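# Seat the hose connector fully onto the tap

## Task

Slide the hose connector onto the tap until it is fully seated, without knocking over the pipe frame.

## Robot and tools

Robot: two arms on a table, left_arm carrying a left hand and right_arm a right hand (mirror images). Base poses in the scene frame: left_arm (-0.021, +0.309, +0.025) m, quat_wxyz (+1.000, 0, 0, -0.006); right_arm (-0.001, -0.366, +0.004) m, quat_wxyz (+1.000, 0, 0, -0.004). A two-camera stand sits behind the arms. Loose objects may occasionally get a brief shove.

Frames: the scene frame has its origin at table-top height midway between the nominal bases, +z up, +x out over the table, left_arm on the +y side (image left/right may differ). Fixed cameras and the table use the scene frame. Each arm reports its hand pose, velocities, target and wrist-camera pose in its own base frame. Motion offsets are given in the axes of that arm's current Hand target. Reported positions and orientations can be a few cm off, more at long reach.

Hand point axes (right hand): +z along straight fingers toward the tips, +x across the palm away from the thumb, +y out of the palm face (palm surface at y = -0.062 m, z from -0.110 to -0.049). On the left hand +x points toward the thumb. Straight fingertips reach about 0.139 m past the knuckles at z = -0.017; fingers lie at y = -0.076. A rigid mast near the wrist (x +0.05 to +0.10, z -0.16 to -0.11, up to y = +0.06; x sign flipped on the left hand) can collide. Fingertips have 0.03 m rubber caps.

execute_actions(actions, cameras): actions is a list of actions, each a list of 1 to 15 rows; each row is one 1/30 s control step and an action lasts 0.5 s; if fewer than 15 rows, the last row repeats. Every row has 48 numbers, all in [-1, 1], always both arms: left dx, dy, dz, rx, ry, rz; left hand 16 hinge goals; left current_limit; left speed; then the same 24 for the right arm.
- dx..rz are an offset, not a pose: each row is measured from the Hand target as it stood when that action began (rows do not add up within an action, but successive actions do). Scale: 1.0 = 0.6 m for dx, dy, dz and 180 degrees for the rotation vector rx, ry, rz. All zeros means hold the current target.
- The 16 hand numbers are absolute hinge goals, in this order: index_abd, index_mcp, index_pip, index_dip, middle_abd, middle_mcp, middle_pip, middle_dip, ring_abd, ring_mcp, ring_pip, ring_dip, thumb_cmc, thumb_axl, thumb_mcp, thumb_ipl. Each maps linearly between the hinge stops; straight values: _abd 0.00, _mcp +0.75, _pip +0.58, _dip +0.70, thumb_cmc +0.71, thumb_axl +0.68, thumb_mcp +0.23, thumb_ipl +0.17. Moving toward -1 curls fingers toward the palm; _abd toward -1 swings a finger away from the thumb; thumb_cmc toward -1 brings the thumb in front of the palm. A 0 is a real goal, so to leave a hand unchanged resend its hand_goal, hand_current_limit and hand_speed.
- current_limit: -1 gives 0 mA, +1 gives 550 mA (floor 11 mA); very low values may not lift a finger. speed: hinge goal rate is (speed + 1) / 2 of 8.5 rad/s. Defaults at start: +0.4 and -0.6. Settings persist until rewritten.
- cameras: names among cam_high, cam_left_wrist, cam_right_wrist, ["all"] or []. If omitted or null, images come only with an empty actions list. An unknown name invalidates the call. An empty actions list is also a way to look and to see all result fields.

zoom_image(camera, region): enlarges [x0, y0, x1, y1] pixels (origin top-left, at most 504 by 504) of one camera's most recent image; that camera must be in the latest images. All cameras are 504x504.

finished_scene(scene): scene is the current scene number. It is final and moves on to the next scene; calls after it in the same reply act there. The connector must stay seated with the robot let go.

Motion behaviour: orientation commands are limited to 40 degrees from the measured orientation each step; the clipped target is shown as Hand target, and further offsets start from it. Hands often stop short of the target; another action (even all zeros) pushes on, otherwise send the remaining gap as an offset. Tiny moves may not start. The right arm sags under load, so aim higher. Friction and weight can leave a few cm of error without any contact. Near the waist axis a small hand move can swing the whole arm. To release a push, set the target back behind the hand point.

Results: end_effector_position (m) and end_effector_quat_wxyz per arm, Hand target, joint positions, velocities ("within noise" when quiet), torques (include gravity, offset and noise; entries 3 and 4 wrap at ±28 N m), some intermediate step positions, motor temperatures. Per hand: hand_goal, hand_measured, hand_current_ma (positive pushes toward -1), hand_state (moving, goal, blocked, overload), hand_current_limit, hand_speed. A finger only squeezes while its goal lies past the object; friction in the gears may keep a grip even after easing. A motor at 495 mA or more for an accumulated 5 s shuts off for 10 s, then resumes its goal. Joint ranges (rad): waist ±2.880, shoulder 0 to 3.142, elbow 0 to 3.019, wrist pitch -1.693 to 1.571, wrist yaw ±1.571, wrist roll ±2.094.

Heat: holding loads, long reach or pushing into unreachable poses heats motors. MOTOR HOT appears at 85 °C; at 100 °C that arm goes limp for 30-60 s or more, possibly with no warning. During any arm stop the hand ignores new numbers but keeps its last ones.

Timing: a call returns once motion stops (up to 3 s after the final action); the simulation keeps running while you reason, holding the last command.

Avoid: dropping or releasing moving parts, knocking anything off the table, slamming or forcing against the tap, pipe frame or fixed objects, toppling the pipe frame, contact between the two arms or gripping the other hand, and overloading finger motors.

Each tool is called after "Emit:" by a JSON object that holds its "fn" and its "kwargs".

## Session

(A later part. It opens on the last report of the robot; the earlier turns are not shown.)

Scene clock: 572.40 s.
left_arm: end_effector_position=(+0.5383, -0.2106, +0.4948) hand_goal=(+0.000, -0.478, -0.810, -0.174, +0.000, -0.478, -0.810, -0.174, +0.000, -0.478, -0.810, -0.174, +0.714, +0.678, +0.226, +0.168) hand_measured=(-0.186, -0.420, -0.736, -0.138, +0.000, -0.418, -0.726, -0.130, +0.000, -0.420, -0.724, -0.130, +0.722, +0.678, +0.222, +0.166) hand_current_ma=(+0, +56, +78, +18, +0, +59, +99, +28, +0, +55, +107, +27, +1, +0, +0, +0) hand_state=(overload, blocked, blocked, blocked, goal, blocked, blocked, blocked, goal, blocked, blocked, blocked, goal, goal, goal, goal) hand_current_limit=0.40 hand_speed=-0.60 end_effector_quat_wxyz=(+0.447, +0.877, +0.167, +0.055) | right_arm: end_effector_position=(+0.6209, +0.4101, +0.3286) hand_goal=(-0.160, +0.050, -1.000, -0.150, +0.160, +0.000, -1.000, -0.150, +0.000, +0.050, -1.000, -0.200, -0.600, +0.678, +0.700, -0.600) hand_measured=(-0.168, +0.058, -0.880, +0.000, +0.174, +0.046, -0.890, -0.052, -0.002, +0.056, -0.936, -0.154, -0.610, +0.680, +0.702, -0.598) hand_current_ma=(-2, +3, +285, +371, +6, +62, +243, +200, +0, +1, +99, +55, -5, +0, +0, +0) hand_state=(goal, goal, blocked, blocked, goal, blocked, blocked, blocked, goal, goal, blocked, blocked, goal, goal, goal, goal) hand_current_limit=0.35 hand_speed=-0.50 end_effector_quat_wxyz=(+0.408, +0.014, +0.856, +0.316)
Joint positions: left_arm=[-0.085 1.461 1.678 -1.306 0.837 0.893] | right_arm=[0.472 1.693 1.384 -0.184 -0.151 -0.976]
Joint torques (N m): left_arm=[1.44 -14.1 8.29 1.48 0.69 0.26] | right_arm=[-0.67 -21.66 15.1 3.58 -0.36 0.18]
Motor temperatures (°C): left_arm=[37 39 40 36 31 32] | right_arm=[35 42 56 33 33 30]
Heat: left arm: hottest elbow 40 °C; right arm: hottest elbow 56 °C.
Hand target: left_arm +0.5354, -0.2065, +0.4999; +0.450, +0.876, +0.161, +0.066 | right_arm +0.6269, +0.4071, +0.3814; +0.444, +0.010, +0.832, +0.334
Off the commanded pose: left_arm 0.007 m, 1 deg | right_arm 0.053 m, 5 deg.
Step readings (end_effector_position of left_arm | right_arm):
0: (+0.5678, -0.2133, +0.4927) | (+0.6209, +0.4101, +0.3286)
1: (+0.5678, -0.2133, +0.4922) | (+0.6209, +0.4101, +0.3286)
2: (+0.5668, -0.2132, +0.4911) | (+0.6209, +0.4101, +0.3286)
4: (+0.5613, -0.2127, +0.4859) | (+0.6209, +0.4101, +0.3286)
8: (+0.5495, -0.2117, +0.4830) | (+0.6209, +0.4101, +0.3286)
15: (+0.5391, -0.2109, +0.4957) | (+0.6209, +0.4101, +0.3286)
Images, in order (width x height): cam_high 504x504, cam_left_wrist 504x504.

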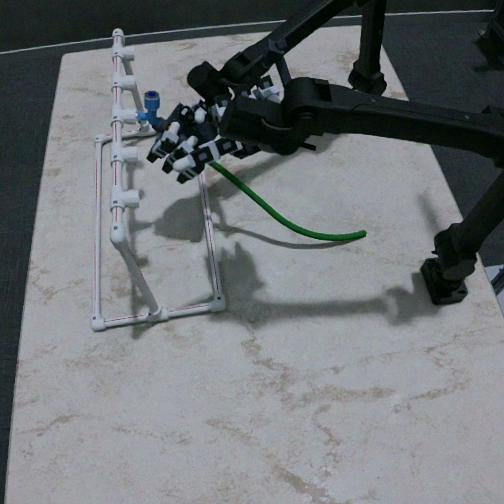

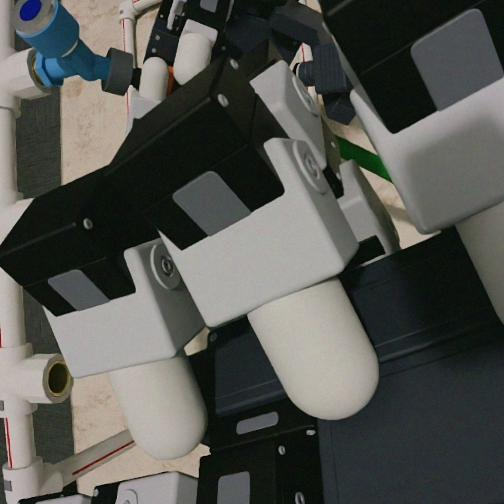

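Emit:
{"fn": "execute_actions", "kwargs": {"actions": [[[0,0,0,0,0,0,0,-0.479,-0.81,-0.174,0,-0.479,-0.81,-0.174,0,-0.479,-0.81,-0.174,0.714,0.678,0.226,0.168,0.4,-0.6,-0.0226,0.0107,-0.0118,-0.037,0.0076,-0.0019,-0.16,0.05,-1,-0.15,0.16,0.0,-1,-0.15,0,0.05,-1,-0.2,-0.6,0.678,0.7,-0.6,0.4,-0.5]],[[0,0,0,0,0,0,0,-0.479,-0.81,-0.174,0,-0.479,-0.81,-0.174,0,-0.479,-0.81,-0.174,0.714,0.678,0.226,0.168,0.4,-0.6,-0.0188,-0.0029,0.0249,0.074,-0.0152,0.0038,-0.16,0.05,-1,-0.15,0.16,0.0,-1,-0.15,0,0.05,-1,-0.2,-0.6,0.678,0.7,-0.6,0.4,-0.5]]], "cameras": ["all"]}}

Emit:
{"fn": "zoom_image", "kwargs": {"camera": "cam_left_wrist", "region": [0, 0, 250, 160]}}

Emit:
{"fn": "zoom_image", "kwargs": {"camera": "cam_high", "region": [80, 10, 240, 200]}}

Scene clock: 574.97 s.
left_arm: end_effector_position=(+0.5383, -0.2106, +0.4948) hand_goal=(+0.000, -0.478, -0.810, -0.174, +0.000, -0.478, -0.810, -0.174, +0.000, -0.478, -0.810, -0.174, +0.714, +0.678, +0.226, +0.168) hand_measured=(-0.186, -0.420, -0.736, -0.138, +0.000, -0.418, -0.726, -0.130, +0.000, -0.420, -0.724, -0.130, +0.722, +0.678, +0.222, +0.166) hand_current_ma=(+0, +56, +78, +18, +0, +59, +99, +28, +0, +55, +107, +27, +1, +0, +0, +0) hand_state=(overload, blocked, blocked, blocked, goal, blocked, blocked, blocked, goal, blocked, blocked, blocked, goal, goal, goal, goal) hand_current_limit=0.40 hand_speed=-0.60 end_effector_quat_wxyz=(+0.447, +0.877, +0.167, +0.055) | right_arm: end_effector_position=(+0.6323, +0.3999, +0.3143) hand_goal=(-0.160, +0.050, -1.000, -0.150, +0.160, +0.000, -1.000, -0.150, +0.000, +0.050, -1.000, -0.200, -0.600, +0.678, +0.700, -0.600) hand_measured=(-0.168, +0.054, -0.880, +0.000, +0.174, +0.048, -0.890, -0.054, -0.002, +0.058, -0.936, -0.154, -0.610, +0.680, +0.700, -0.598) hand_current_ma=(-2, +1, +286, +385, +6, +64, +244, +196, +0, +3, +99, +55, -4, +0, +0, +0) hand_state=(goal, goal, blocked, blocked, goal, blocked, blocked, blocked, goal, goal, blocked, blocked, goal, goal, goal, goal) hand_current_limit=0.40 hand_speed=-0.50 end_effector_quat_wxyz=(+0.405, +0.036, +0.877, +0.255)
Joint positions: left_arm=[-0.085 1.461 1.678 -1.306 0.837 0.893] | right_arm=[0.478 1.696 1.416 -0.293 -0.036 -0.992]
Joint torques (N m): left_arm=[1.44 -14.15 8.27 1.5 0.7 0.26] | right_arm=[0.21 -22.24 19.56 2.69 0.08 0.45]
Motor temperatures (°C): left_arm=[37 39 40 36 31 32] | right_arm=[35 42 56 33 33 30]
Heat: left arm: hottest elbow 40 °C; right arm: hottest elbow 56 °C.
Hand target: left_arm +0.5354, -0.2065, +0.4999; +0.450, +0.876, +0.161, +0.066 | right_arm +0.6458, +0.4091, +0.3999; +0.451, +0.042, +0.844, +0.286
Off the commanded pose: left_arm 0.007 m, 1 deg | right_arm 0.087 m, 7 deg.
Step readings (end_effector_position of left_arm | right_arm):
0: (+0.5383, -0.2106, +0.4948) | (+0.6209, +0.4101, +0.3286)
1: (+0.5383, -0.2106, +0.4948) | (+0.6203, +0.4104, +0.3288)
2: (+0.5383, -0.2106, +0.4948) | (+0.6184, +0.4112, +0.3291)
4: (+0.5383, -0.2106, +0.4948) | (+0.6156, +0.4097, +0.3296)
8: (+0.5383, -0.2106, +0.4948) | (+0.6132, +0.4070, +0.3308)
15: (+0.5383, -0.2106, +0.4948) | (+0.6127, +0.4060, +0.3313)
16: (+0.5383, -0.2106, +0.4948) | (+0.6140, +0.4052, +0.3309)
17: (+0.5383, -0.2106, +0.4948) | (+0.6171, +0.4044, +0.3290)
19: (+0.5383, -0.2106, +0.4948) | (+0.6252, +0.4014, +0.3226)
23: (+0.5383, -0.2106, +0.4948) | (+0.6310, +0.3999, +0.3161)
30: (+0.5383, -0.2106, +0.4948) | (+0.6324, +0.3996, +0.3145)

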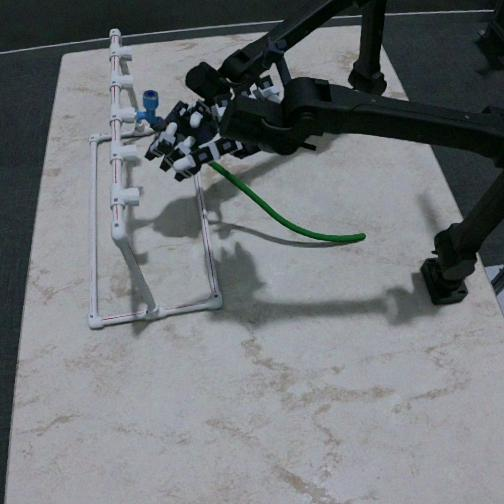

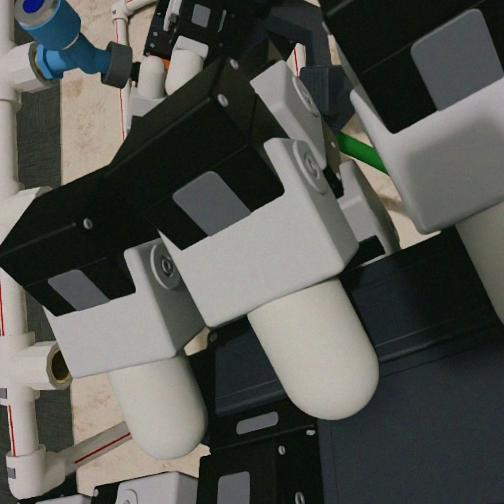

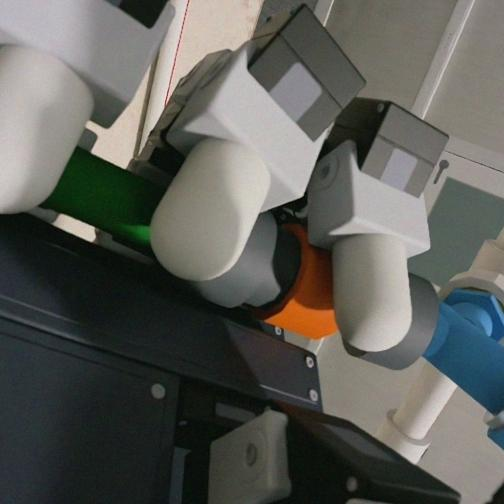

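Scaled by 2.016 from the camera's 504x504 image, which has a finer 720x720 frame.

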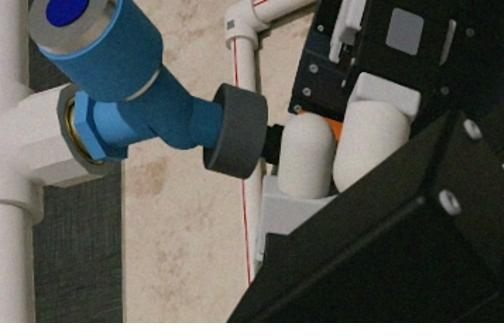

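Scaled by 2.653 from the camera's 504x504 image, which has a finer 720x720 frame.

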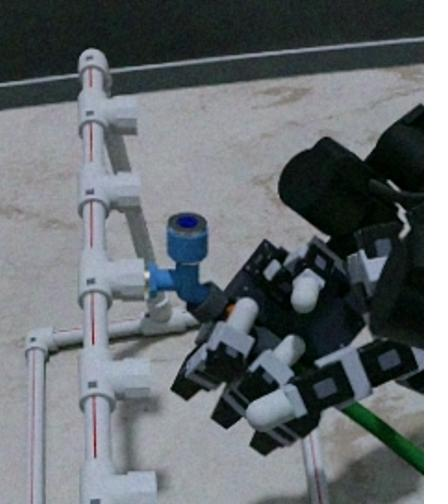

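Emit:
{"fn": "execute_actions", "kwargs": {"actions": [[[-0.0417,-0.2133,-0.1297,0,0,0,0,-0.479,-0.81,-0.174,0,-0.479,-0.81,-0.174,0,-0.479,-0.81,-0.174,0.714,0.678,0.226,0.168,0.4,-0.6,0.0247,-0.0051,-0.0067,-0.0185,0.0038,-0.001,-0.16,0.05,-1,-0.15,0.16,0.0,-1,-0.15,0,0.05,-1,-0.2,-0.6,0.678,0.7,-0.6,0.35,-0.5]],[[0.0227,-0.2,0.0627,-0.0571,-0.0371,0.0229,0,-0.479,-0.81,-0.174,0,-0.479,-0.81,-0.174,0,-0.479,-0.81,-0.174,0.714,0.678,0.226,0.168,0.4,-0.6,0,0,0,0,0,0,-0.16,0.05,-1,-0.15,0.16,0.0,-1,-0.15,0,0.05,-1,-0.2,-0.6,0.678,0.7,-0.6,0.35,-0.5]],[[0.0485,-0.1895,0.1,-0.0571,-0.0371,0.0229,0,-0.479,-0.81,-0.174,0,-0.479,-0.81,-0.174,0,-0.479,-0.81,-0.174,0.714,0.678,0.226,0.168,0.4,-0.6,0,0,0,0,0,0,-0.16,0.05,-1,-0.15,0.16,0.0,-1,-0.15,0,0.05,-1,-0.2,-0.6,0.678,0.7,-0.6,0.35,-0.5]]], "cameras": ["all"]}}

Scene clock: 581.17 s.
left_arm: end_effector_position=(+0.4762, -0.0450, +0.1753) hand_goal=(+0.000, -0.478, -0.810, -0.174, +0.000, -0.478, -0.810, -0.174, +0.000, -0.478, -0.810, -0.174, +0.714, +0.678, +0.226, +0.168) hand_measured=(-0.186, -0.420, -0.736, -0.138, +0.000, -0.418, -0.726, -0.130, +0.000, -0.420, -0.724, -0.130, +0.724, +0.678, +0.222, +0.166) hand_current_ma=(+0, +56, +78, +18, +0, +59, +99, +28, +0, +55, +107, +27, +1, +0, +0, +0) hand_state=(overload, blocked, blocked, blocked, goal, blocked, blocked, blocked, goal, blocked, blocked, blocked, goal, goal, goal, goal) hand_current_limit=0.40 hand_speed=-0.60 end_effector_quat_wxyz=(+0.600, +0.796, +0.080, +0.021) | right_arm: end_effector_position=(+0.6270, +0.4054, +0.3177) hand_goal=(-0.160, +0.050, -1.000, -0.150, +0.160, +0.000, -1.000, -0.150, +0.000, +0.050, -1.000, -0.200, -0.600, +0.678, +0.700, -0.600) hand_measured=(-0.168, +0.058, -0.880, +0.000, +0.174, +0.048, -0.890, -0.054, -0.002, +0.058, -0.936, -0.154, -0.610, +0.680, +0.700, -0.598) hand_current_ma=(-2, +3, +286, +371, +6, +64, +244, +196, +0, +3, +99, +55, -4, +0, +0, +0) hand_state=(goal, goal, blocked, blocked, goal, blocked, blocked, blocked, goal, goal, blocked, blocked, goal, goal, goal, goal) hand_current_limit=0.35 hand_speed=-0.50 end_effector_quat_wxyz=(+0.397, +0.025, +0.876, +0.274)
Joint positions: left_arm=[0.32 1.894 1.139 -1.378 1.234 2.095] | right_arm=[0.477 1.696 1.416 -0.287 -0.083 -0.992]
Joint torques (N m): left_arm=[0.32 -16.85 8.55 -0.68 0.66 0.29] | right_arm=[0.03 -22.48 15.45 5.3 -0.51 0.38]
Motor temperatures (°C): left_arm=[37 38 40 36 31 32] | right_arm=[35 42 56 33 33 30]
Heat: left arm: hottest elbow 40 °C; right arm: hottest elbow 56 °C.
Hand target: left_arm +0.4850, -0.0446, +0.1939; +0.608, +0.793, +0.031, +0.024 | right_arm +0.6345, +0.4097, +0.3891; +0.448, +0.026, +0.838, +0.310
Off the commanded pose: left_arm 0.021 m, 6 deg | right_arm 0.072 m, 8 deg.
joint sent to its limit (left arm) — joint 6 (wrist roll), upper limit. The joint targets are off in orientation, not in position.
Step readings (end_effector_position of left_arm | right_arm):
0: (+0.5383, -0.2106, +0.4948) | (+0.6323, +0.3999, +0.3143)
1: (+0.5378, -0.2102, +0.4941) | (+0.6322, +0.4000, +0.3143)
2: (+0.5340, -0.2076, +0.4919) | (+0.6313, +0.4008, +0.3145)
4: (+0.5203, -0.1876, +0.4757) | (+0.6286, +0.4036, +0.3156)
8: (+0.5015, -0.1210, +0.4447) | (+0.6275, +0.4048, +0.3171)
15: (+0.4797, -0.0825, +0.4384) | (+0.6270, +0.4054, +0.3176)
16: (+0.4773, -0.0836, +0.4386) | (+0.6270, +0.4054, +0.3177)
17: (+0.4735, -0.0843, +0.4389) | (+0.6270, +0.4054, +0.3177)
19: (+0.4637, -0.0806, +0.4223) | (+0.6270, +0.4054, +0.3177)
23: (+0.4596, -0.0569, +0.3570) | (+0.6270, +0.4054, +0.3177)
30: (+0.4647, -0.0427, +0.3064) | (+0.6270, +0.4054, +0.3177)
31: (+0.4634, -0.0433, +0.3067) | (+0.6270, +0.4054, +0.3177)
32: (+0.4635, -0.0433, +0.3084) | (+0.6270, +0.4054, +0.3177)
34: (+0.4675, -0.0414, +0.2993) | (+0.6270, +0.4054, +0.3177)
38: (+0.4772, -0.0387, +0.2316) | (+0.6270, +0.4054, +0.3177)
45: (+0.4771, -0.0435, +0.1668) | (+0.6270, +0.4054, +0.3177)

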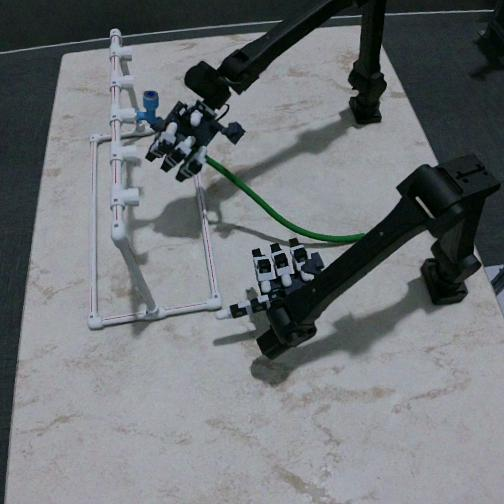

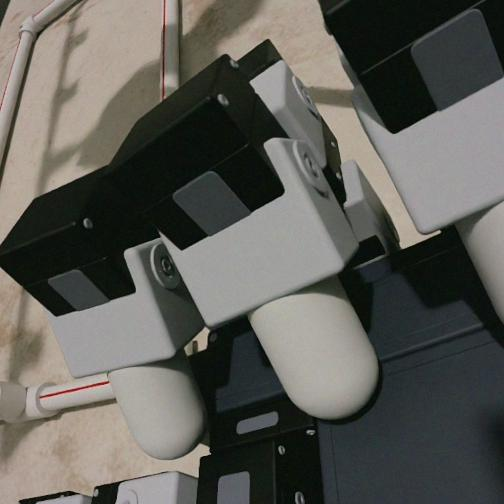

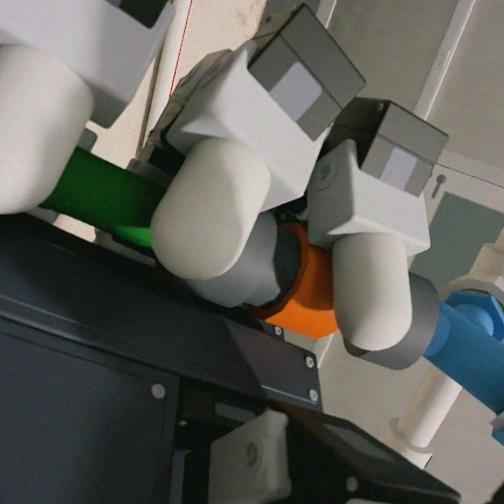

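Emit:
{"fn": "execute_actions", "kwargs": {"actions": [[[0.0815,0.0138,0.2452,0,0,0,0,-0.479,-0.81,-0.174,0,-0.479,-0.81,-0.174,0,-0.479,-0.81,-0.174,0.714,0.678,0.226,0.168,0.4,-0.6,0,0,0,0,0,0,-0.16,0.05,-1,-0.15,0.16,0.0,-1,-0.15,0,0.05,-1,-0.2,-0.6,0.678,0.7,-0.6,0.35,-0.5]]], "cameras": ["cam_high","cam_left_wrist"]}}

Scene clock: 583.10 s.
left_arm: end_effector_position=(+0.5308, -0.1807, +0.1537) hand_goal=(+0.000, -0.478, -0.810, -0.174, +0.000, -0.478, -0.810, -0.174, +0.000, -0.478, -0.810, -0.174, +0.714, +0.678, +0.226, +0.168) hand_measured=(-0.186, -0.420, -0.736, -0.138, +0.000, -0.418, -0.726, -0.130, +0.000, -0.420, -0.724, -0.130, +0.724, +0.678, +0.226, +0.166) hand_current_ma=(+0, +56, +78, +18, +0, +59, +99, +28, +0, +55, +107, +27, +1, +0, +0, +0) hand_state=(overload, blocked, blocked, blocked, goal, blocked, blocked, blocked, goal, blocked, blocked, blocked, goal, goal, goal, goal) hand_current_limit=0.40 hand_speed=-0.60 end_effector_quat_wxyz=(+0.613, +0.790, +0.019, -0.013) | right_arm: end_effector_position=(+0.6270, +0.4054, +0.3177) hand_goal=(-0.160, +0.050, -1.000, -0.150, +0.160, +0.000, -1.000, -0.150, +0.000, +0.050, -1.000, -0.200, -0.600, +0.678, +0.700, -0.600) hand_measured=(-0.168, +0.058, -0.880, +0.000, +0.174, +0.048, -0.890, -0.054, -0.002, +0.058, -0.936, -0.154, -0.610, +0.680, +0.700, -0.598) hand_current_ma=(-2, +3, +286, +371, +6, +64, +244, +196, +0, +3, +99, +55, -4, +0, +0, +0) hand_state=(goal, goal, blocked, blocked, goal, blocked, blocked, blocked, goal, goal, blocked, blocked, goal, goal, goal, goal) hand_current_limit=0.35 hand_speed=-0.50 end_effector_quat_wxyz=(+0.397, +0.025, +0.876, +0.274)
Joint positions: left_arm=[0.017 1.97 1.208 -0.865 1.319 1.583] | right_arm=[0.477 1.696 1.416 -0.287 -0.083 -0.992]
Joint torques (N m): left_arm=[0.56 -17.67 8.7 0.7 0.79 -0.01] | right_arm=[0.03 -22.36 15.46 5.3 -0.51 0.39]
Motor temperatures (°C): left_arm=[37 38 40 36 31 32] | right_arm=[35 41 56 33 33 30]
Heat: left arm: hottest elbow 40 °C; right arm: hottest elbow 56 °C.
Hand target: left_arm +0.5452, -0.1846, +0.1638; +0.608, +0.793, +0.031, +0.024 | right_arm +0.6345, +0.4097, +0.3891; +0.448, +0.026, +0.838, +0.310
Off the commanded pose: left_arm 0.018 m, 5 deg | right_arm 0.072 m, 8 deg.
Step readings (end_effector_position of left_arm | right_arm):
0: (+0.4762, -0.0450, +0.1754) | (+0.6270, +0.4054, +0.3177)
1: (+0.4764, -0.0463, +0.1758) | (+0.6270, +0.4054, +0.3177)
2: (+0.4794, -0.0492, +0.1780) | (+0.6270, +0.4054, +0.3177)
4: (+0.4862, -0.0698, +0.1808) | (+0.6270, +0.4054, +0.3177)
8: (+0.4919, -0.1517, +0.1749) | (+0.6270, +0.4054, +0.3177)
15: (+0.5082, -0.1968, +0.1573) | (+0.6270, +0.4054, +0.3177)
Images, in order (width x height): cam_high 504x504, cam_left_wrist 504x504.

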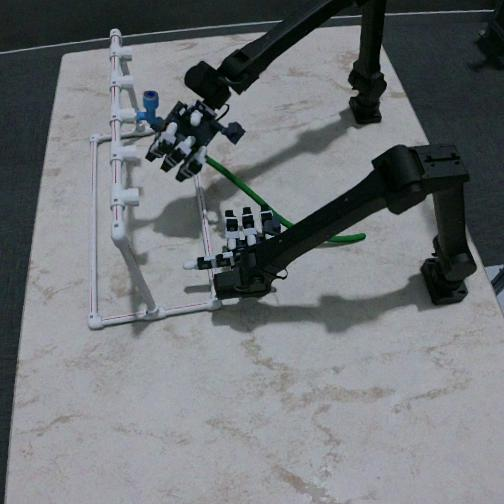

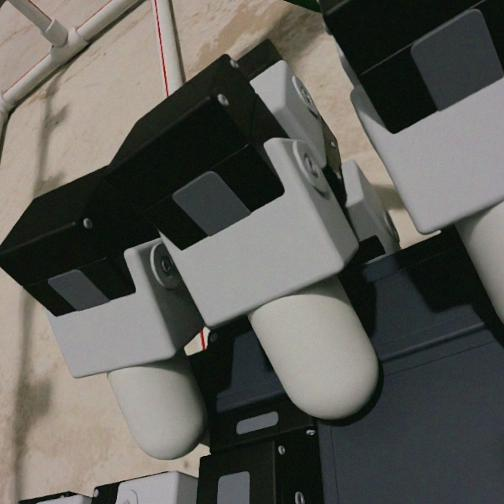

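Emit:
{"fn": "execute_actions", "kwargs": {"actions": [[[0.1457,0.0158,0.0595,0,0,0,0,-0.479,-0.81,-0.174,0,-0.479,-0.81,-0.174,0,-0.479,-0.81,-0.174,0.714,0.678,0.226,0.168,0.4,-0.6,0,0,0,0,0,0,-0.16,0.05,-1,-0.15,0.16,0.0,-1,-0.15,0,0.05,-1,-0.2,-0.6,0.678,0.7,-0.6,0.35,-0.5]],[[0.01,-0.002,0.1,0,0,0,0,-0.479,-0.81,-0.174,0,-0.479,-0.81,-0.174,0,-0.479,-0.81,-0.174,0.714,0.678,0.226,0.168,0.4,-0.6,0,0,0,0,0,0,-0.16,0.05,-1,-0.15,0.16,0.0,-1,-0.15,0,0.05,-1,-0.2,-0.6,0.678,0.7,-0.6,0.35,-0.5]]], "cameras": ["cam_high","cam_left_wrist"]}}

Scene clock: 586.37 s.
left_arm: end_effector_position=(+0.6359, -0.2738, +0.1409) hand_goal=(+0.000, -0.478, -0.810, -0.174, +0.000, -0.478, -0.810, -0.174, +0.000, -0.478, -0.810, -0.174, +0.714, +0.678, +0.226, +0.168) hand_measured=(-0.186, -0.420, -0.736, -0.138, +0.000, -0.418, -0.726, -0.130, +0.000, -0.420, -0.724, -0.130, +0.724, +0.678, +0.226, +0.166) hand_current_ma=(+0, +56, +78, +18, +0, +59, +99, +28, +0, +55, +107, +27, +1, +0, +0, +0) hand_state=(overload, blocked, blocked, blocked, goal, blocked, blocked, blocked, goal, blocked, blocked, blocked, goal, goal, goal, goal) hand_current_limit=0.40 hand_speed=-0.60 end_effector_quat_wxyz=(+0.604, +0.796, +0.028, +0.009) | right_arm: end_effector_position=(+0.6270, +0.4054, +0.3177) hand_goal=(-0.160, +0.050, -1.000, -0.150, +0.160, +0.000, -1.000, -0.150, +0.000, +0.050, -1.000, -0.200, -0.600, +0.678, +0.700, -0.600) hand_measured=(-0.168, +0.058, -0.880, +0.000, +0.174, +0.048, -0.890, -0.054, -0.002, +0.058, -0.936, -0.154, -0.610, +0.680, +0.700, -0.598) hand_current_ma=(-2, +3, +286, +371, +6, +64, +244, +196, +0, +3, +99, +55, -4, +0, +0, +0) hand_state=(goal, goal, blocked, blocked, goal, blocked, blocked, blocked, goal, goal, blocked, blocked, goal, goal, goal, goal) hand_current_limit=0.35 hand_speed=-0.50 end_effector_quat_wxyz=(+0.397, +0.025, +0.876, +0.274)
Joint positions: left_arm=[-0.14 2.121 1.409 -0.269 1.239 0.934] | right_arm=[0.477 1.696 1.416 -0.287 -0.083 -0.992]
Joint torques (N m): left_arm=[1.26 -20.37 8.57 1.58 0.62 0.03] | right_arm=[0.03 -22.42 15.39 5.31 -0.52 0.39]
Motor temperatures (°C): left_arm=[37 38 40 36 31 32] | right_arm=[35 41 56 33 33 30]
Heat: left arm: hottest elbow 40 °C; right arm: hottest elbow 56 °C.
Hand target: left_arm +0.6457, -0.2716, +0.1469; +0.608, +0.793, +0.031, +0.024 | right_arm +0.6345, +0.4097, +0.3891; +0.448, +0.026, +0.838, +0.310
Off the commanded pose: left_arm 0.012 m, 2 deg | right_arm 0.072 m, 8 deg.
Step readings (end_effector_position of left_arm | right_arm):
0: (+0.5308, -0.1807, +0.1537) | (+0.6270, +0.4054, +0.3177)
1: (+0.5314, -0.1807, +0.1538) | (+0.6270, +0.4054, +0.3177)
2: (+0.5340, -0.1817, +0.1535) | (+0.6270, +0.4054, +0.3177)
4: (+0.5503, -0.1848, +0.1546) | (+0.6270, +0.4054, +0.3177)
8: (+0.5886, -0.1974, +0.1610) | (+0.6270, +0.4054, +0.3177)
15: (+0.6114, -0.2115, +0.1592) | (+0.6270, +0.4054, +0.3177)
16: (+0.6130, -0.2124, +0.1577) | (+0.6270, +0.4054, +0.3177)
17: (+0.6149, -0.2149, +0.1555) | (+0.6270, +0.4054, +0.3177)
19: (+0.6201, -0.2212, +0.1505) | (+0.6270, +0.4054, +0.3177)
23: (+0.6224, -0.2493, +0.1400) | (+0.6270, +0.4054, +0.3177)
30: (+0.6255, -0.2775, +0.1378) | (+0.6270, +0.4054, +0.3177)
Images, in order (width x height): cam_high 504x504, cam_left_wrist 504x504.

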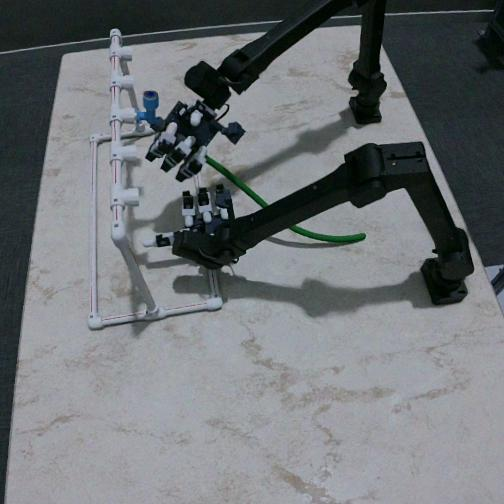

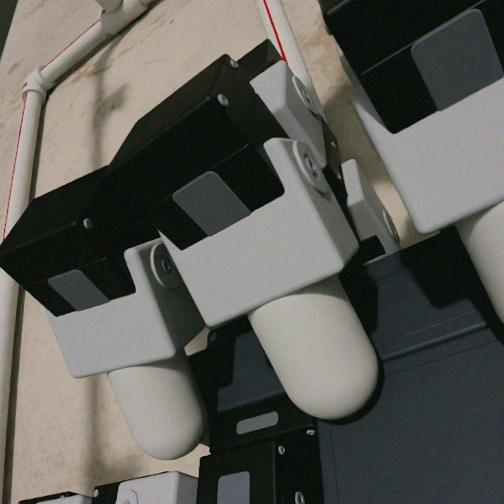

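Emit:
{"fn": "execute_actions", "kwargs": {"actions": [[[0.044,-0.0225,0.1093,0,0,0,0,-0.479,-0.81,-0.174,0,-0.479,-0.81,-0.174,0,-0.479,-0.81,-0.174,0.714,0.678,0.226,0.168,0.4,-0.6,0,0,0,0,0,0,-0.16,0.05,-1,-0.15,0.16,0.0,-1,-0.15,0,0.05,-1,-0.2,-0.6,0.678,0.7,-0.6,0.35,-0.5]]], "cameras": ["cam_high","cam_left_wrist"]}}

Emit:
{"fn": "zoom_image", "kwargs": {"camera": "cam_high", "region": [100, 60, 300, 320]}}

Scene clock: 588.27 s.
left_arm: end_effector_position=(+0.6608, -0.3257, +0.1062) hand_goal=(+0.000, -0.478, -0.810, -0.174, +0.000, -0.478, -0.810, -0.174, +0.000, -0.478, -0.810, -0.174, +0.714, +0.678, +0.226, +0.168) hand_measured=(-0.186, -0.420, -0.736, -0.138, +0.000, -0.418, -0.726, -0.130, +0.000, -0.420, -0.724, -0.130, +0.726, +0.678, +0.224, +0.166) hand_current_ma=(+0, +56, +78, +18, +0, +60, +99, +28, +0, +55, +107, +27, +2, +0, +0, +0) hand_state=(overload, blocked, blocked, blocked, goal, blocked, blocked, blocked, goal, blocked, blocked, blocked, goal, goal, goal, goal) hand_current_limit=0.40 hand_speed=-0.60 end_effector_quat_wxyz=(+0.603, +0.797, +0.039, +0.007) | right_arm: end_effector_position=(+0.6269, +0.4055, +0.3179) hand_goal=(-0.160, +0.050, -1.000, -0.150, +0.160, +0.000, -1.000, -0.150, +0.000, +0.050, -1.000, -0.200, -0.600, +0.678, +0.700, -0.600) hand_measured=(-0.168, +0.058, -0.880, +0.000, +0.174, +0.048, -0.890, -0.054, -0.002, +0.058, -0.936, -0.154, -0.610, +0.680, +0.700, -0.598) hand_current_ma=(-2, +3, +286, +371, +6, +64, +244, +196, +0, +3, +99, +55, -4, +0, +0, +0) hand_state=(goal, goal, blocked, blocked, goal, blocked, blocked, blocked, goal, goal, blocked, blocked, goal, goal, goal, goal) hand_current_limit=0.35 hand_speed=-0.50 end_effector_quat_wxyz=(+0.397, +0.025, +0.875, +0.274)
Joint positions: left_arm=[-0.217 2.233 1.48 -0.051 1.181 0.727] | right_arm=[0.477 1.696 1.416 -0.286 -0.085 -0.992]
Joint torques (N m): left_arm=[0.79 -20.6 11.11 1.77 0.48 0.02] | right_arm=[0.09 -22.36 15.49 5.29 -0.43 0.39]
Motor temperatures (°C): left_arm=[37 39 40 36 31 32] | right_arm=[35 41 56 33 33 30]
Heat: left arm: hottest elbow 40 °C; right arm: hottest elbow 56 °C.
Hand target: left_arm +0.6767, -0.3292, +0.1171; +0.608, +0.793, +0.031, +0.024 | right_arm +0.6345, +0.4097, +0.3891; +0.448, +0.026, +0.838, +0.310
Off the commanded pose: left_arm 0.019 m, 2 deg | right_arm 0.072 m, 8 deg.
Step readings (end_effector_position of left_arm | right_arm):
0: (+0.6359, -0.2738, +0.1409) | (+0.6270, +0.4054, +0.3177)
1: (+0.6363, -0.2738, +0.1409) | (+0.6270, +0.4054, +0.3177)
2: (+0.6383, -0.2746, +0.1395) | (+0.6270, +0.4054, +0.3177)
4: (+0.6452, -0.2797, +0.1350) | (+0.6270, +0.4054, +0.3177)
8: (+0.6548, -0.3042, +0.1168) | (+0.6270, +0.4054, +0.3177)
15: (+0.6571, -0.3258, +0.1089) | (+0.6270, +0.4054, +0.3179)
Images, in order (width x height): cam_high 504x504, cam_left_wrist 504x504.

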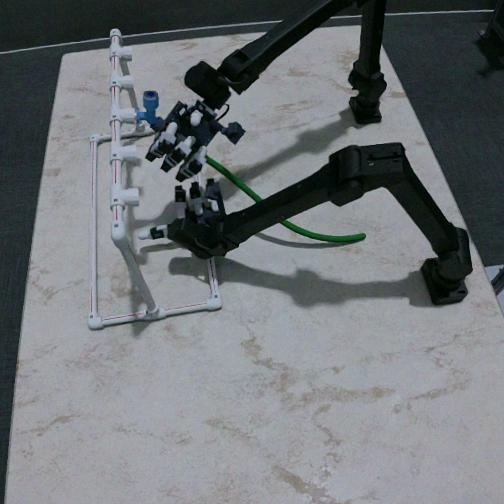

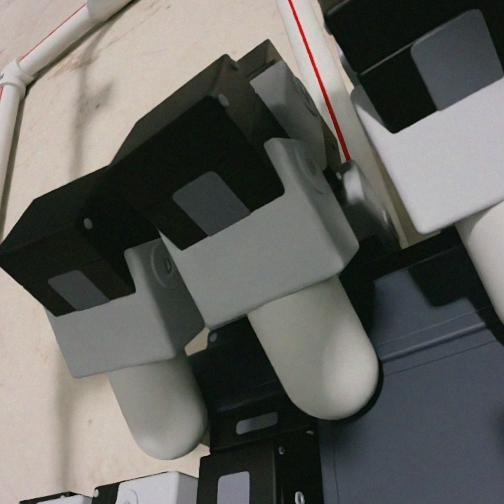

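Scaled by 1.938 from the camera's 504x504 image, which has a finer 720x720 frame.

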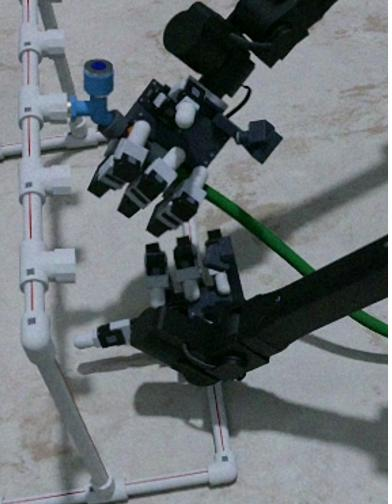

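Emit:
{"fn": "execute_actions", "kwargs": {"actions": [[[0,-0.048,0.013,0,0,0,0,-0.479,-0.81,-0.174,0,-0.479,-0.81,-0.174,0,-0.479,-0.81,-0.174,0.714,0.678,0.226,0.168,0.4,-0.6,0,0,0,0,0,0,-0.16,0.05,-1,-0.15,0.16,0.0,-1,-0.15,0,0.05,-1,-0.2,-0.6,0.678,0.7,-0.6,0.35,-0.5]],[[0,-0.048,0.013,0,0,0,0,-0.479,-0.81,-0.174,0,-0.479,-0.81,-0.174,0,-0.479,-0.81,-0.174,0.714,0.678,0.226,0.168,0.4,-0.6,0,0,0,0,0,0,-0.16,0.05,-1,-0.15,0.16,0.0,-1,-0.15,0,0.05,-1,-0.2,-0.6,0.678,0.7,-0.6,0.35,-0.5]]], "cameras": ["cam_high","cam_left_wrist"]}}

Emit:
{"fn": "zoom_image", "kwargs": {"camera": "cam_high", "region": [60, 10, 260, 330]}}

Scene clock: 590.23 s.
left_arm: end_effector_position=(+0.6682, -0.3270, +0.1069) hand_goal=(+0.000, -0.478, -0.810, -0.174, +0.000, -0.478, -0.810, -0.174, +0.000, -0.478, -0.810, -0.174, +0.714, +0.678, +0.226, +0.168) hand_measured=(-0.186, -0.420, -0.736, -0.138, +0.000, -0.418, -0.726, -0.130, +0.000, -0.420, -0.724, -0.130, +0.726, +0.678, +0.224, +0.166) hand_current_ma=(+0, +56, +78, +18, +0, +60, +99, +28, +0, +55, +107, +27, +2, +0, +0, +0) hand_state=(overload, blocked, blocked, blocked, goal, blocked, blocked, blocked, goal, blocked, blocked, blocked, goal, goal, goal, goal) hand_current_limit=0.40 hand_speed=-0.60 end_effector_quat_wxyz=(+0.619, +0.784, +0.016, +0.031) | right_arm: end_effector_position=(+0.6269, +0.4055, +0.3179) hand_goal=(-0.160, +0.050, -1.000, -0.150, +0.160, +0.000, -1.000, -0.150, +0.000, +0.050, -1.000, -0.200, -0.600, +0.678, +0.700, -0.600) hand_measured=(-0.168, +0.058, -0.880, +0.000, +0.174, +0.048, -0.890, -0.054, -0.002, +0.058, -0.936, -0.154, -0.610, +0.680, +0.700, -0.598) hand_current_ma=(-2, +3, +286, +371, +6, +64, +244, +196, +0, +3, +99, +55, -4, +0, +0, +0) hand_state=(goal, goal, blocked, blocked, goal, blocked, blocked, blocked, goal, goal, blocked, blocked, goal, goal, goal, goal) hand_current_limit=0.35 hand_speed=-0.50 end_effector_quat_wxyz=(+0.397, +0.025, +0.875, +0.274)
Joint positions: left_arm=[-0.217 2.272 1.507 0.067 1.203 0.695] | right_arm=[0.477 1.696 1.416 -0.286 -0.085 -0.992]
Joint torques (N m): left_arm=[0.79 -15.27 8.79 1.55 -0.52 0.32] | right_arm=[0.03 -22.48 15.47 5.26 -0.43 0.4]
Motor temperatures (°C): left_arm=[37 39 40 36 31 32] | right_arm=[35 41 55 33 33 30]
Heat: left arm: hottest elbow 40 °C; right arm: hottest elbow 55 °C.
Hand target: left_arm +0.6768, -0.3293, +0.0574; +0.608, +0.793, +0.031, +0.024 | right_arm +0.6345, +0.4097, +0.3891; +0.448, +0.026, +0.838, +0.310
Off the commanded pose: left_arm 0.050 m, 3 deg | right_arm 0.072 m, 8 deg.
Step readings (end_effector_position of left_arm | right_arm):
0: (+0.6609, -0.3257, +0.1062) | (+0.6269, +0.4055, +0.3179)
1: (+0.6609, -0.3257, +0.1060) | (+0.6269, +0.4055, +0.3179)
2: (+0.6611, -0.3258, +0.1056) | (+0.6269, +0.4055, +0.3179)
4: (+0.6617, -0.3260, +0.1053) | (+0.6269, +0.4055, +0.3179)
8: (+0.6644, -0.3266, +0.1058) | (+0.6269, +0.4055, +0.3179)
15: (+0.6654, -0.3266, +0.1061) | (+0.6269, +0.4055, +0.3179)
16: (+0.6654, -0.3266, +0.1058) | (+0.6269, +0.4055, +0.3179)
17: (+0.6655, -0.3266, +0.1054) | (+0.6269, +0.4055, +0.3179)
19: (+0.6659, -0.3268, +0.1058) | (+0.6269, +0.4055, +0.3179)
23: (+0.6672, -0.3271, +0.1063) | (+0.6269, +0.4055, +0.3179)
30: (+0.6679, -0.3271, +0.1068) | (+0.6269, +0.4055, +0.3179)
Images, in order (width x height): cam_high 504x504, cam_left_wrist 504x504.

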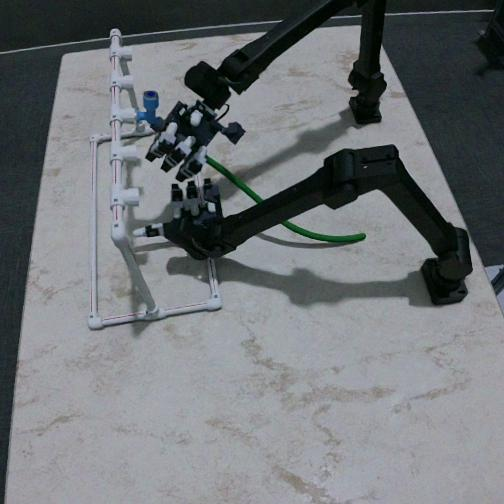

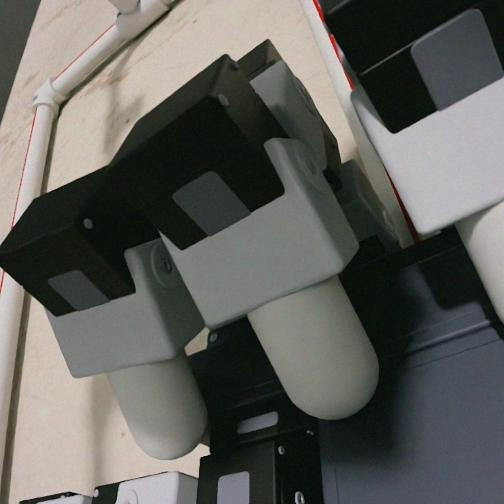

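Scaled by 1.575 from the camera's 504x504 image, which has a finer 720x720 frame.

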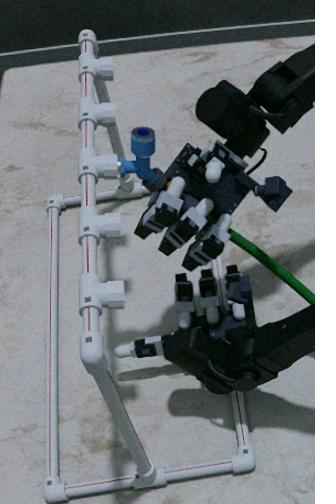

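Emit:
{"fn": "execute_actions", "kwargs": {"actions": [[[-0.02,-0.048,0.013,0,0,0,0,-0.479,-0.81,-0.174,0,-0.479,-0.81,-0.174,0,-0.479,-0.81,-0.174,0.714,0.678,0.226,0.168,0.4,-0.6,0,0,0,0,0,0,-0.16,0.05,-1,-0.15,0.16,0.0,-1,-0.15,0,0.05,-1,-0.2,-0.6,0.678,0.7,-0.6,0.35,-0.5]],[[-0.02,-0.048,0.013,0,0,0,0,-0.479,-0.81,-0.174,0,-0.479,-0.81,-0.174,0,-0.479,-0.81,-0.174,0.714,0.678,0.226,0.168,0.4,-0.6,0,0,0,0,0,0,-0.16,0.05,-1,-0.15,0.16,0.0,-1,-0.15,0,0.05,-1,-0.2,-0.6,0.678,0.7,-0.6,0.35,-0.5]]], "cameras": ["cam_high","cam_right_wrist"]}}

Emit:
{"fn": "zoom_image", "kwargs": {"camera": "cam_high", "region": [60, 10, 260, 330]}}

Emit:
{"fn": "zoom_image", "kwargs": {"camera": "cam_right_wrist", "region": [200, 160, 504, 460]}}

Scene clock: 593.73 s.
left_arm: end_effector_position=(+0.6626, -0.3266, +0.1107) hand_goal=(+0.000, -0.478, -0.810, -0.174, +0.000, -0.478, -0.810, -0.174, +0.000, -0.478, -0.810, -0.174, +0.714, +0.678, +0.226, +0.168) hand_measured=(-0.186, -0.420, -0.736, -0.138, +0.000, -0.418, -0.726, -0.130, +0.000, -0.420, -0.724, -0.130, +0.726, +0.678, +0.224, +0.166) hand_current_ma=(+0, +56, +78, +18, +0, +60, +99, +28, +0, +55, +107, +27, +2, +0, +0, +0) hand_state=(overload, blocked, blocked, blocked, goal, blocked, blocked, blocked, goal, blocked, blocked, blocked, goal, goal, goal, goal) hand_current_limit=0.40 hand_speed=-0.60 end_effector_quat_wxyz=(+0.634, +0.771, -0.015, +0.066) | right_arm: end_effector_position=(+0.6269, +0.4055, +0.3179) hand_goal=(-0.160, +0.050, -1.000, -0.150, +0.160, +0.000, -1.000, -0.150, +0.000, +0.050, -1.000, -0.200, -0.600, +0.678, +0.700, -0.600) hand_measured=(-0.168, +0.058, -0.880, +0.000, +0.174, +0.048, -0.890, -0.054, -0.002, +0.058, -0.936, -0.154, -0.610, +0.680, +0.700, -0.598) hand_current_ma=(-2, +3, +286, +371, +6, +64, +244, +196, +0, +3, +99, +55, -4, +0, +0, +0) hand_state=(goal, goal, blocked, blocked, goal, blocked, blocked, blocked, goal, goal, blocked, blocked, goal, goal, goal, goal) hand_current_limit=0.35 hand_speed=-0.50 end_effector_quat_wxyz=(+0.397, +0.025, +0.875, +0.274)
Joint positions: left_arm=[-0.219 2.287 1.487 0.229 1.215 0.664] | right_arm=[0.477 1.696 1.416 -0.286 -0.085 -0.992]
Joint torques (N m): left_arm=[0.09 -10.93 3.33 1.24 -1.32 0.49] | right_arm=[0.09 -22.3 15.49 5.27 -0.44 0.39]
Motor temperatures (°C): left_arm=[37 39 40 36 31 32] | right_arm=[35 41 55 33 33 30]
Heat: left arm: hottest elbow 40 °C; right arm: hottest elbow 55 °C.
Hand target: left_arm +0.6528, -0.3313, -0.0025; +0.608, +0.793, +0.031, +0.024 | right_arm +0.6345, +0.4097, +0.3891; +0.448, +0.026, +0.838, +0.310
Off the commanded pose: left_arm 0.113 m, 8 deg | right_arm 0.072 m, 8 deg.
Step readings (end_effector_position of left_arm | right_arm):
0: (+0.6683, -0.3270, +0.1066) | (+0.6269, +0.4055, +0.3179)
1: (+0.6683, -0.3270, +0.1068) | (+0.6269, +0.4055, +0.3179)
2: (+0.6682, -0.3270, +0.1068) | (+0.6269, +0.4055, +0.3179)
4: (+0.6677, -0.3270, +0.1074) | (+0.6269, +0.4055, +0.3179)
8: (+0.6675, -0.3270, +0.1083) | (+0.6269, +0.4055, +0.3179)
15: (+0.6682, -0.3268, +0.1090) | (+0.6269, +0.4055, +0.3179)
16: (+0.6683, -0.3268, +0.1088) | (+0.6269, +0.4055, +0.3179)
17: (+0.6681, -0.3268, +0.1089) | (+0.6269, +0.4055, +0.3179)
19: (+0.6668, -0.3268, +0.1091) | (+0.6269, +0.4055, +0.3179)
23: (+0.6642, -0.3273, +0.1098) | (+0.6269, +0.4055, +0.3179)
30: (+0.6629, -0.3268, +0.1105) | (+0.6269, +0.4055, +0.3179)
Images, in order (width x height): cam_high 504x504, cam_right_wrist 504x504.

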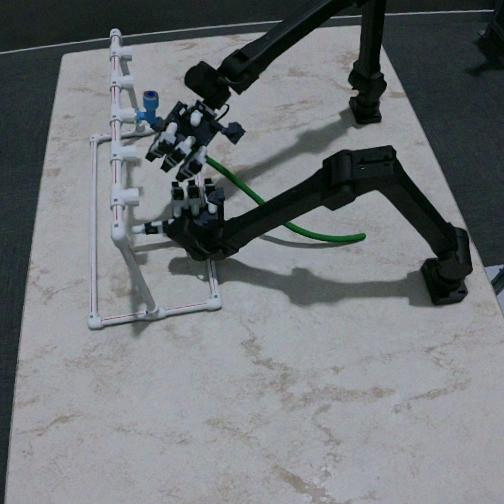

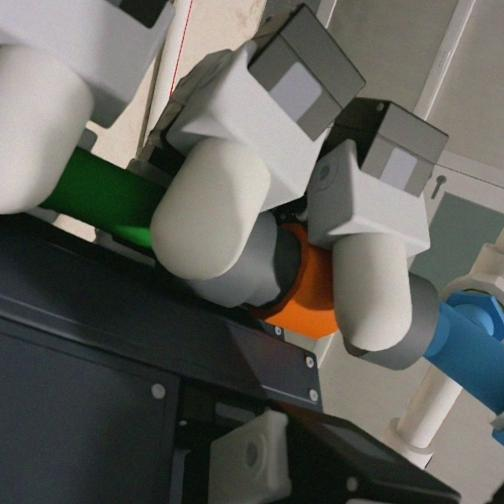

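Scaled by 1.575 from the camera's 504x504 image, which has a finer 720x720 frame.

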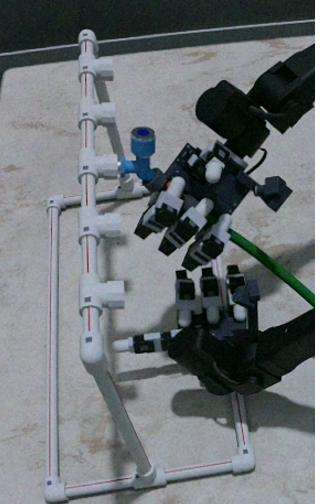

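Scaled by 1.658 from the camera's 504x504 image, which has a finer 720x720 frame.

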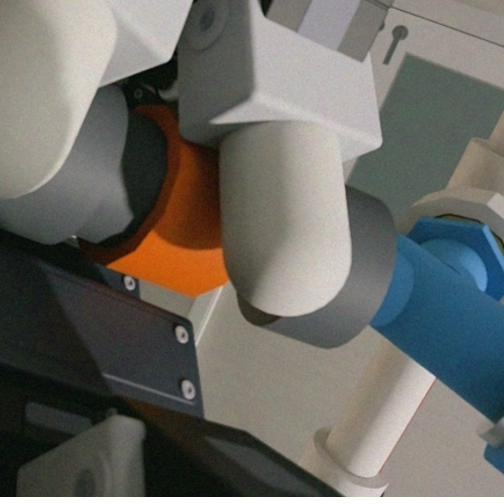

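Emit:
{"fn": "execute_actions", "kwargs": {"actions": [[[0,0,0,0,0,0,0,-0.479,-0.81,-0.174,0,-0.479,-0.81,-0.174,0,-0.479,-0.81,-0.174,0.714,0.678,0.226,0.168,0.4,-0.6,-0.0053,0.0025,0.0024,-0.0075,-0.024,0.0085,-0.16,0.05,-1,-0.15,0.16,0.0,-1,-0.15,0,0.05,-1,-0.2,-0.6,0.678,0.7,-0.6,0.35,-0.5]],[[0,0,0,0,0,0,0,-0.479,-0.81,-0.174,0,-0.479,-0.81,-0.174,0,-0.479,-0.81,-0.174,0.714,0.678,0.226,0.168,0.4,-0.6,-0.016,0.0046,0.0003,0,0,0,-0.16,0.05,-1,-0.15,0.16,0.0,-1,-0.15,0,0.05,-1,-0.2,-0.6,0.678,0.7,-0.6,0.4,-0.5]]], "cameras": ["cam_high","cam_right_wrist"]}}

Emit:
{"fn": "zoom_image", "kwargs": {"camera": "cam_high", "region": [60, 10, 260, 330]}}

Emit:
{"fn": "zoom_image", "kwargs": {"camera": "cam_right_wrist", "region": [200, 160, 504, 460]}}

Scene clock: 595.57 s.
left_arm: end_effector_position=(+0.6630, -0.3266, +0.1109) hand_goal=(+0.000, -0.478, -0.810, -0.174, +0.000, -0.478, -0.810, -0.174, +0.000, -0.478, -0.810, -0.174, +0.714, +0.678, +0.226, +0.168) hand_measured=(-0.186, -0.420, -0.736, -0.138, +0.000, -0.418, -0.726, -0.130, +0.000, -0.420, -0.724, -0.130, +0.726, +0.678, +0.224, +0.166) hand_current_ma=(+0, +56, +78, +18, +0, +60, +99, +28, +0, +55, +107, +27, +2, +0, +0, +0) hand_state=(overload, blocked, blocked, blocked, goal, blocked, blocked, blocked, goal, blocked, blocked, blocked, goal, goal, goal, goal) hand_current_limit=0.40 hand_speed=-0.60 end_effector_quat_wxyz=(+0.634, +0.770, -0.014, +0.067) | right_arm: end_effector_position=(+0.6313, +0.4024, +0.3208) hand_goal=(-0.160, +0.050, -1.000, -0.150, +0.160, +0.000, -1.000, -0.150, +0.000, +0.050, -1.000, -0.200, -0.600, +0.678, +0.700, -0.600) hand_measured=(-0.168, +0.058, -0.880, +0.000, +0.174, +0.048, -0.890, -0.054, -0.002, +0.056, -0.936, -0.154, -0.610, +0.680, +0.700, -0.598) hand_current_ma=(-2, +4, +286, +385, +6, +64, +245, +196, +0, +2, +99, +55, -4, +0, +0, +0) hand_state=(goal, goal, blocked, blocked, goal, blocked, blocked, blocked, goal, goal, blocked, blocked, goal, goal, goal, goal) hand_current_limit=0.40 hand_speed=-0.50 end_effector_quat_wxyz=(+0.424, +0.040, +0.858, +0.286)
Joint positions: left_arm=[-0.219 2.287 1.487 0.233 1.214 0.66] | right_arm=[0.478 1.696 1.378 -0.181 -0.062 -0.964]
Joint torques (N m): left_arm=[0.15 -10.93 3.23 1.2 -1.29 0.51] | right_arm=[0.15 -22.01 16.98 5.04 -0.18 0.47]
Motor temperatures (°C): left_arm=[37 38 40 36 31 32] | right_arm=[35 41 55 33 33 30]
Heat: left arm: hottest elbow 40 °C; right arm: hottest elbow 55 °C.
Hand target: left_arm +0.6529, -0.3313, -0.0024; +0.608, +0.793, +0.031, +0.024 | right_arm +0.6420, +0.4091, +0.4003; +0.475, +0.044, +0.817, +0.325
Off the commanded pose: left_arm 0.114 m, 8 deg | right_arm 0.080 m, 9 deg.
Step readings (end_effector_position of left_arm | right_arm):
0: (+0.6626, -0.3266, +0.1107) | (+0.6269, +0.4055, +0.3179)
1: (+0.6626, -0.3266, +0.1107) | (+0.6270, +0.4055, +0.3182)
2: (+0.6626, -0.3266, +0.1108) | (+0.6273, +0.4052, +0.3181)
4: (+0.6627, -0.3266, +0.1109) | (+0.6285, +0.4043, +0.3185)
8: (+0.6628, -0.3266, +0.1107) | (+0.6306, +0.4027, +0.3203)
15: (+0.6629, -0.3266, +0.1108) | (+0.6312, +0.4024, +0.3207)
16: (+0.6629, -0.3266, +0.1108) | (+0.6313, +0.4024, +0.3208)
17: (+0.6629, -0.3266, +0.1108) | (+0.6313, +0.4024, +0.3208)
19: (+0.6629, -0.3266, +0.1108) | (+0.6313, +0.4024, +0.3208)
23: (+0.6630, -0.3266, +0.1108) | (+0.6313, +0.4024, +0.3208)
30: (+0.6630, -0.3266, +0.1109) | (+0.6313, +0.4024, +0.3208)
Images, in order (width x height): cam_high 504x504, cam_right_wrist 504x504.

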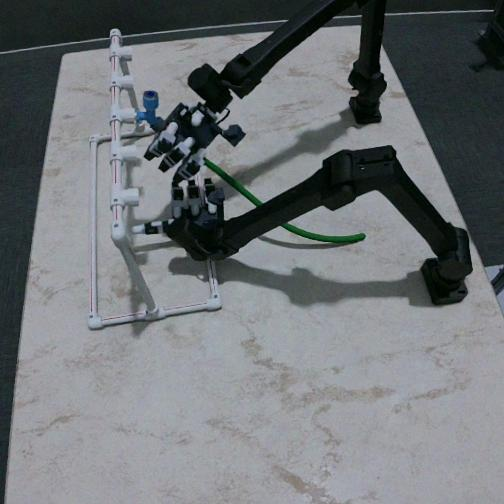

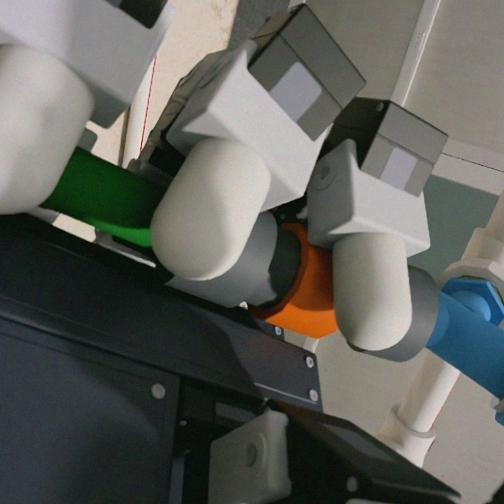

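Scaled by 1.575 from the camera's 504x504 image, which has a finer 720x720 frame.

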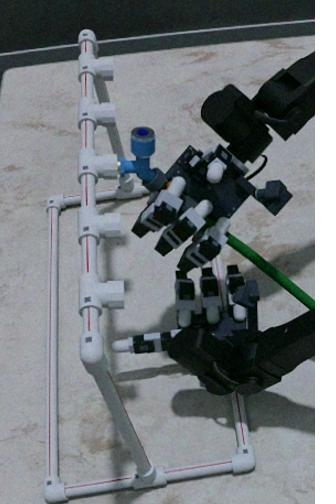

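Scaled by 1.658 from the camera's 504x504 image, which has a finer 720x720 frame.

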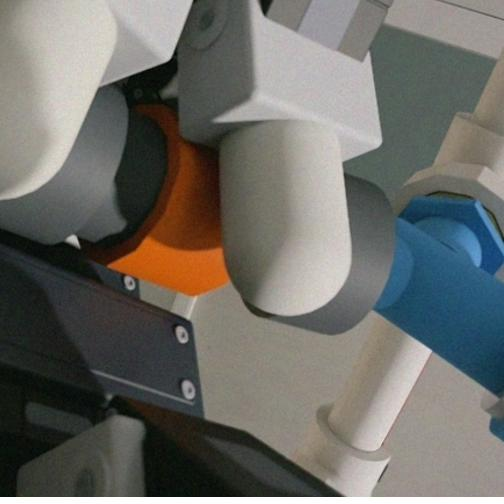

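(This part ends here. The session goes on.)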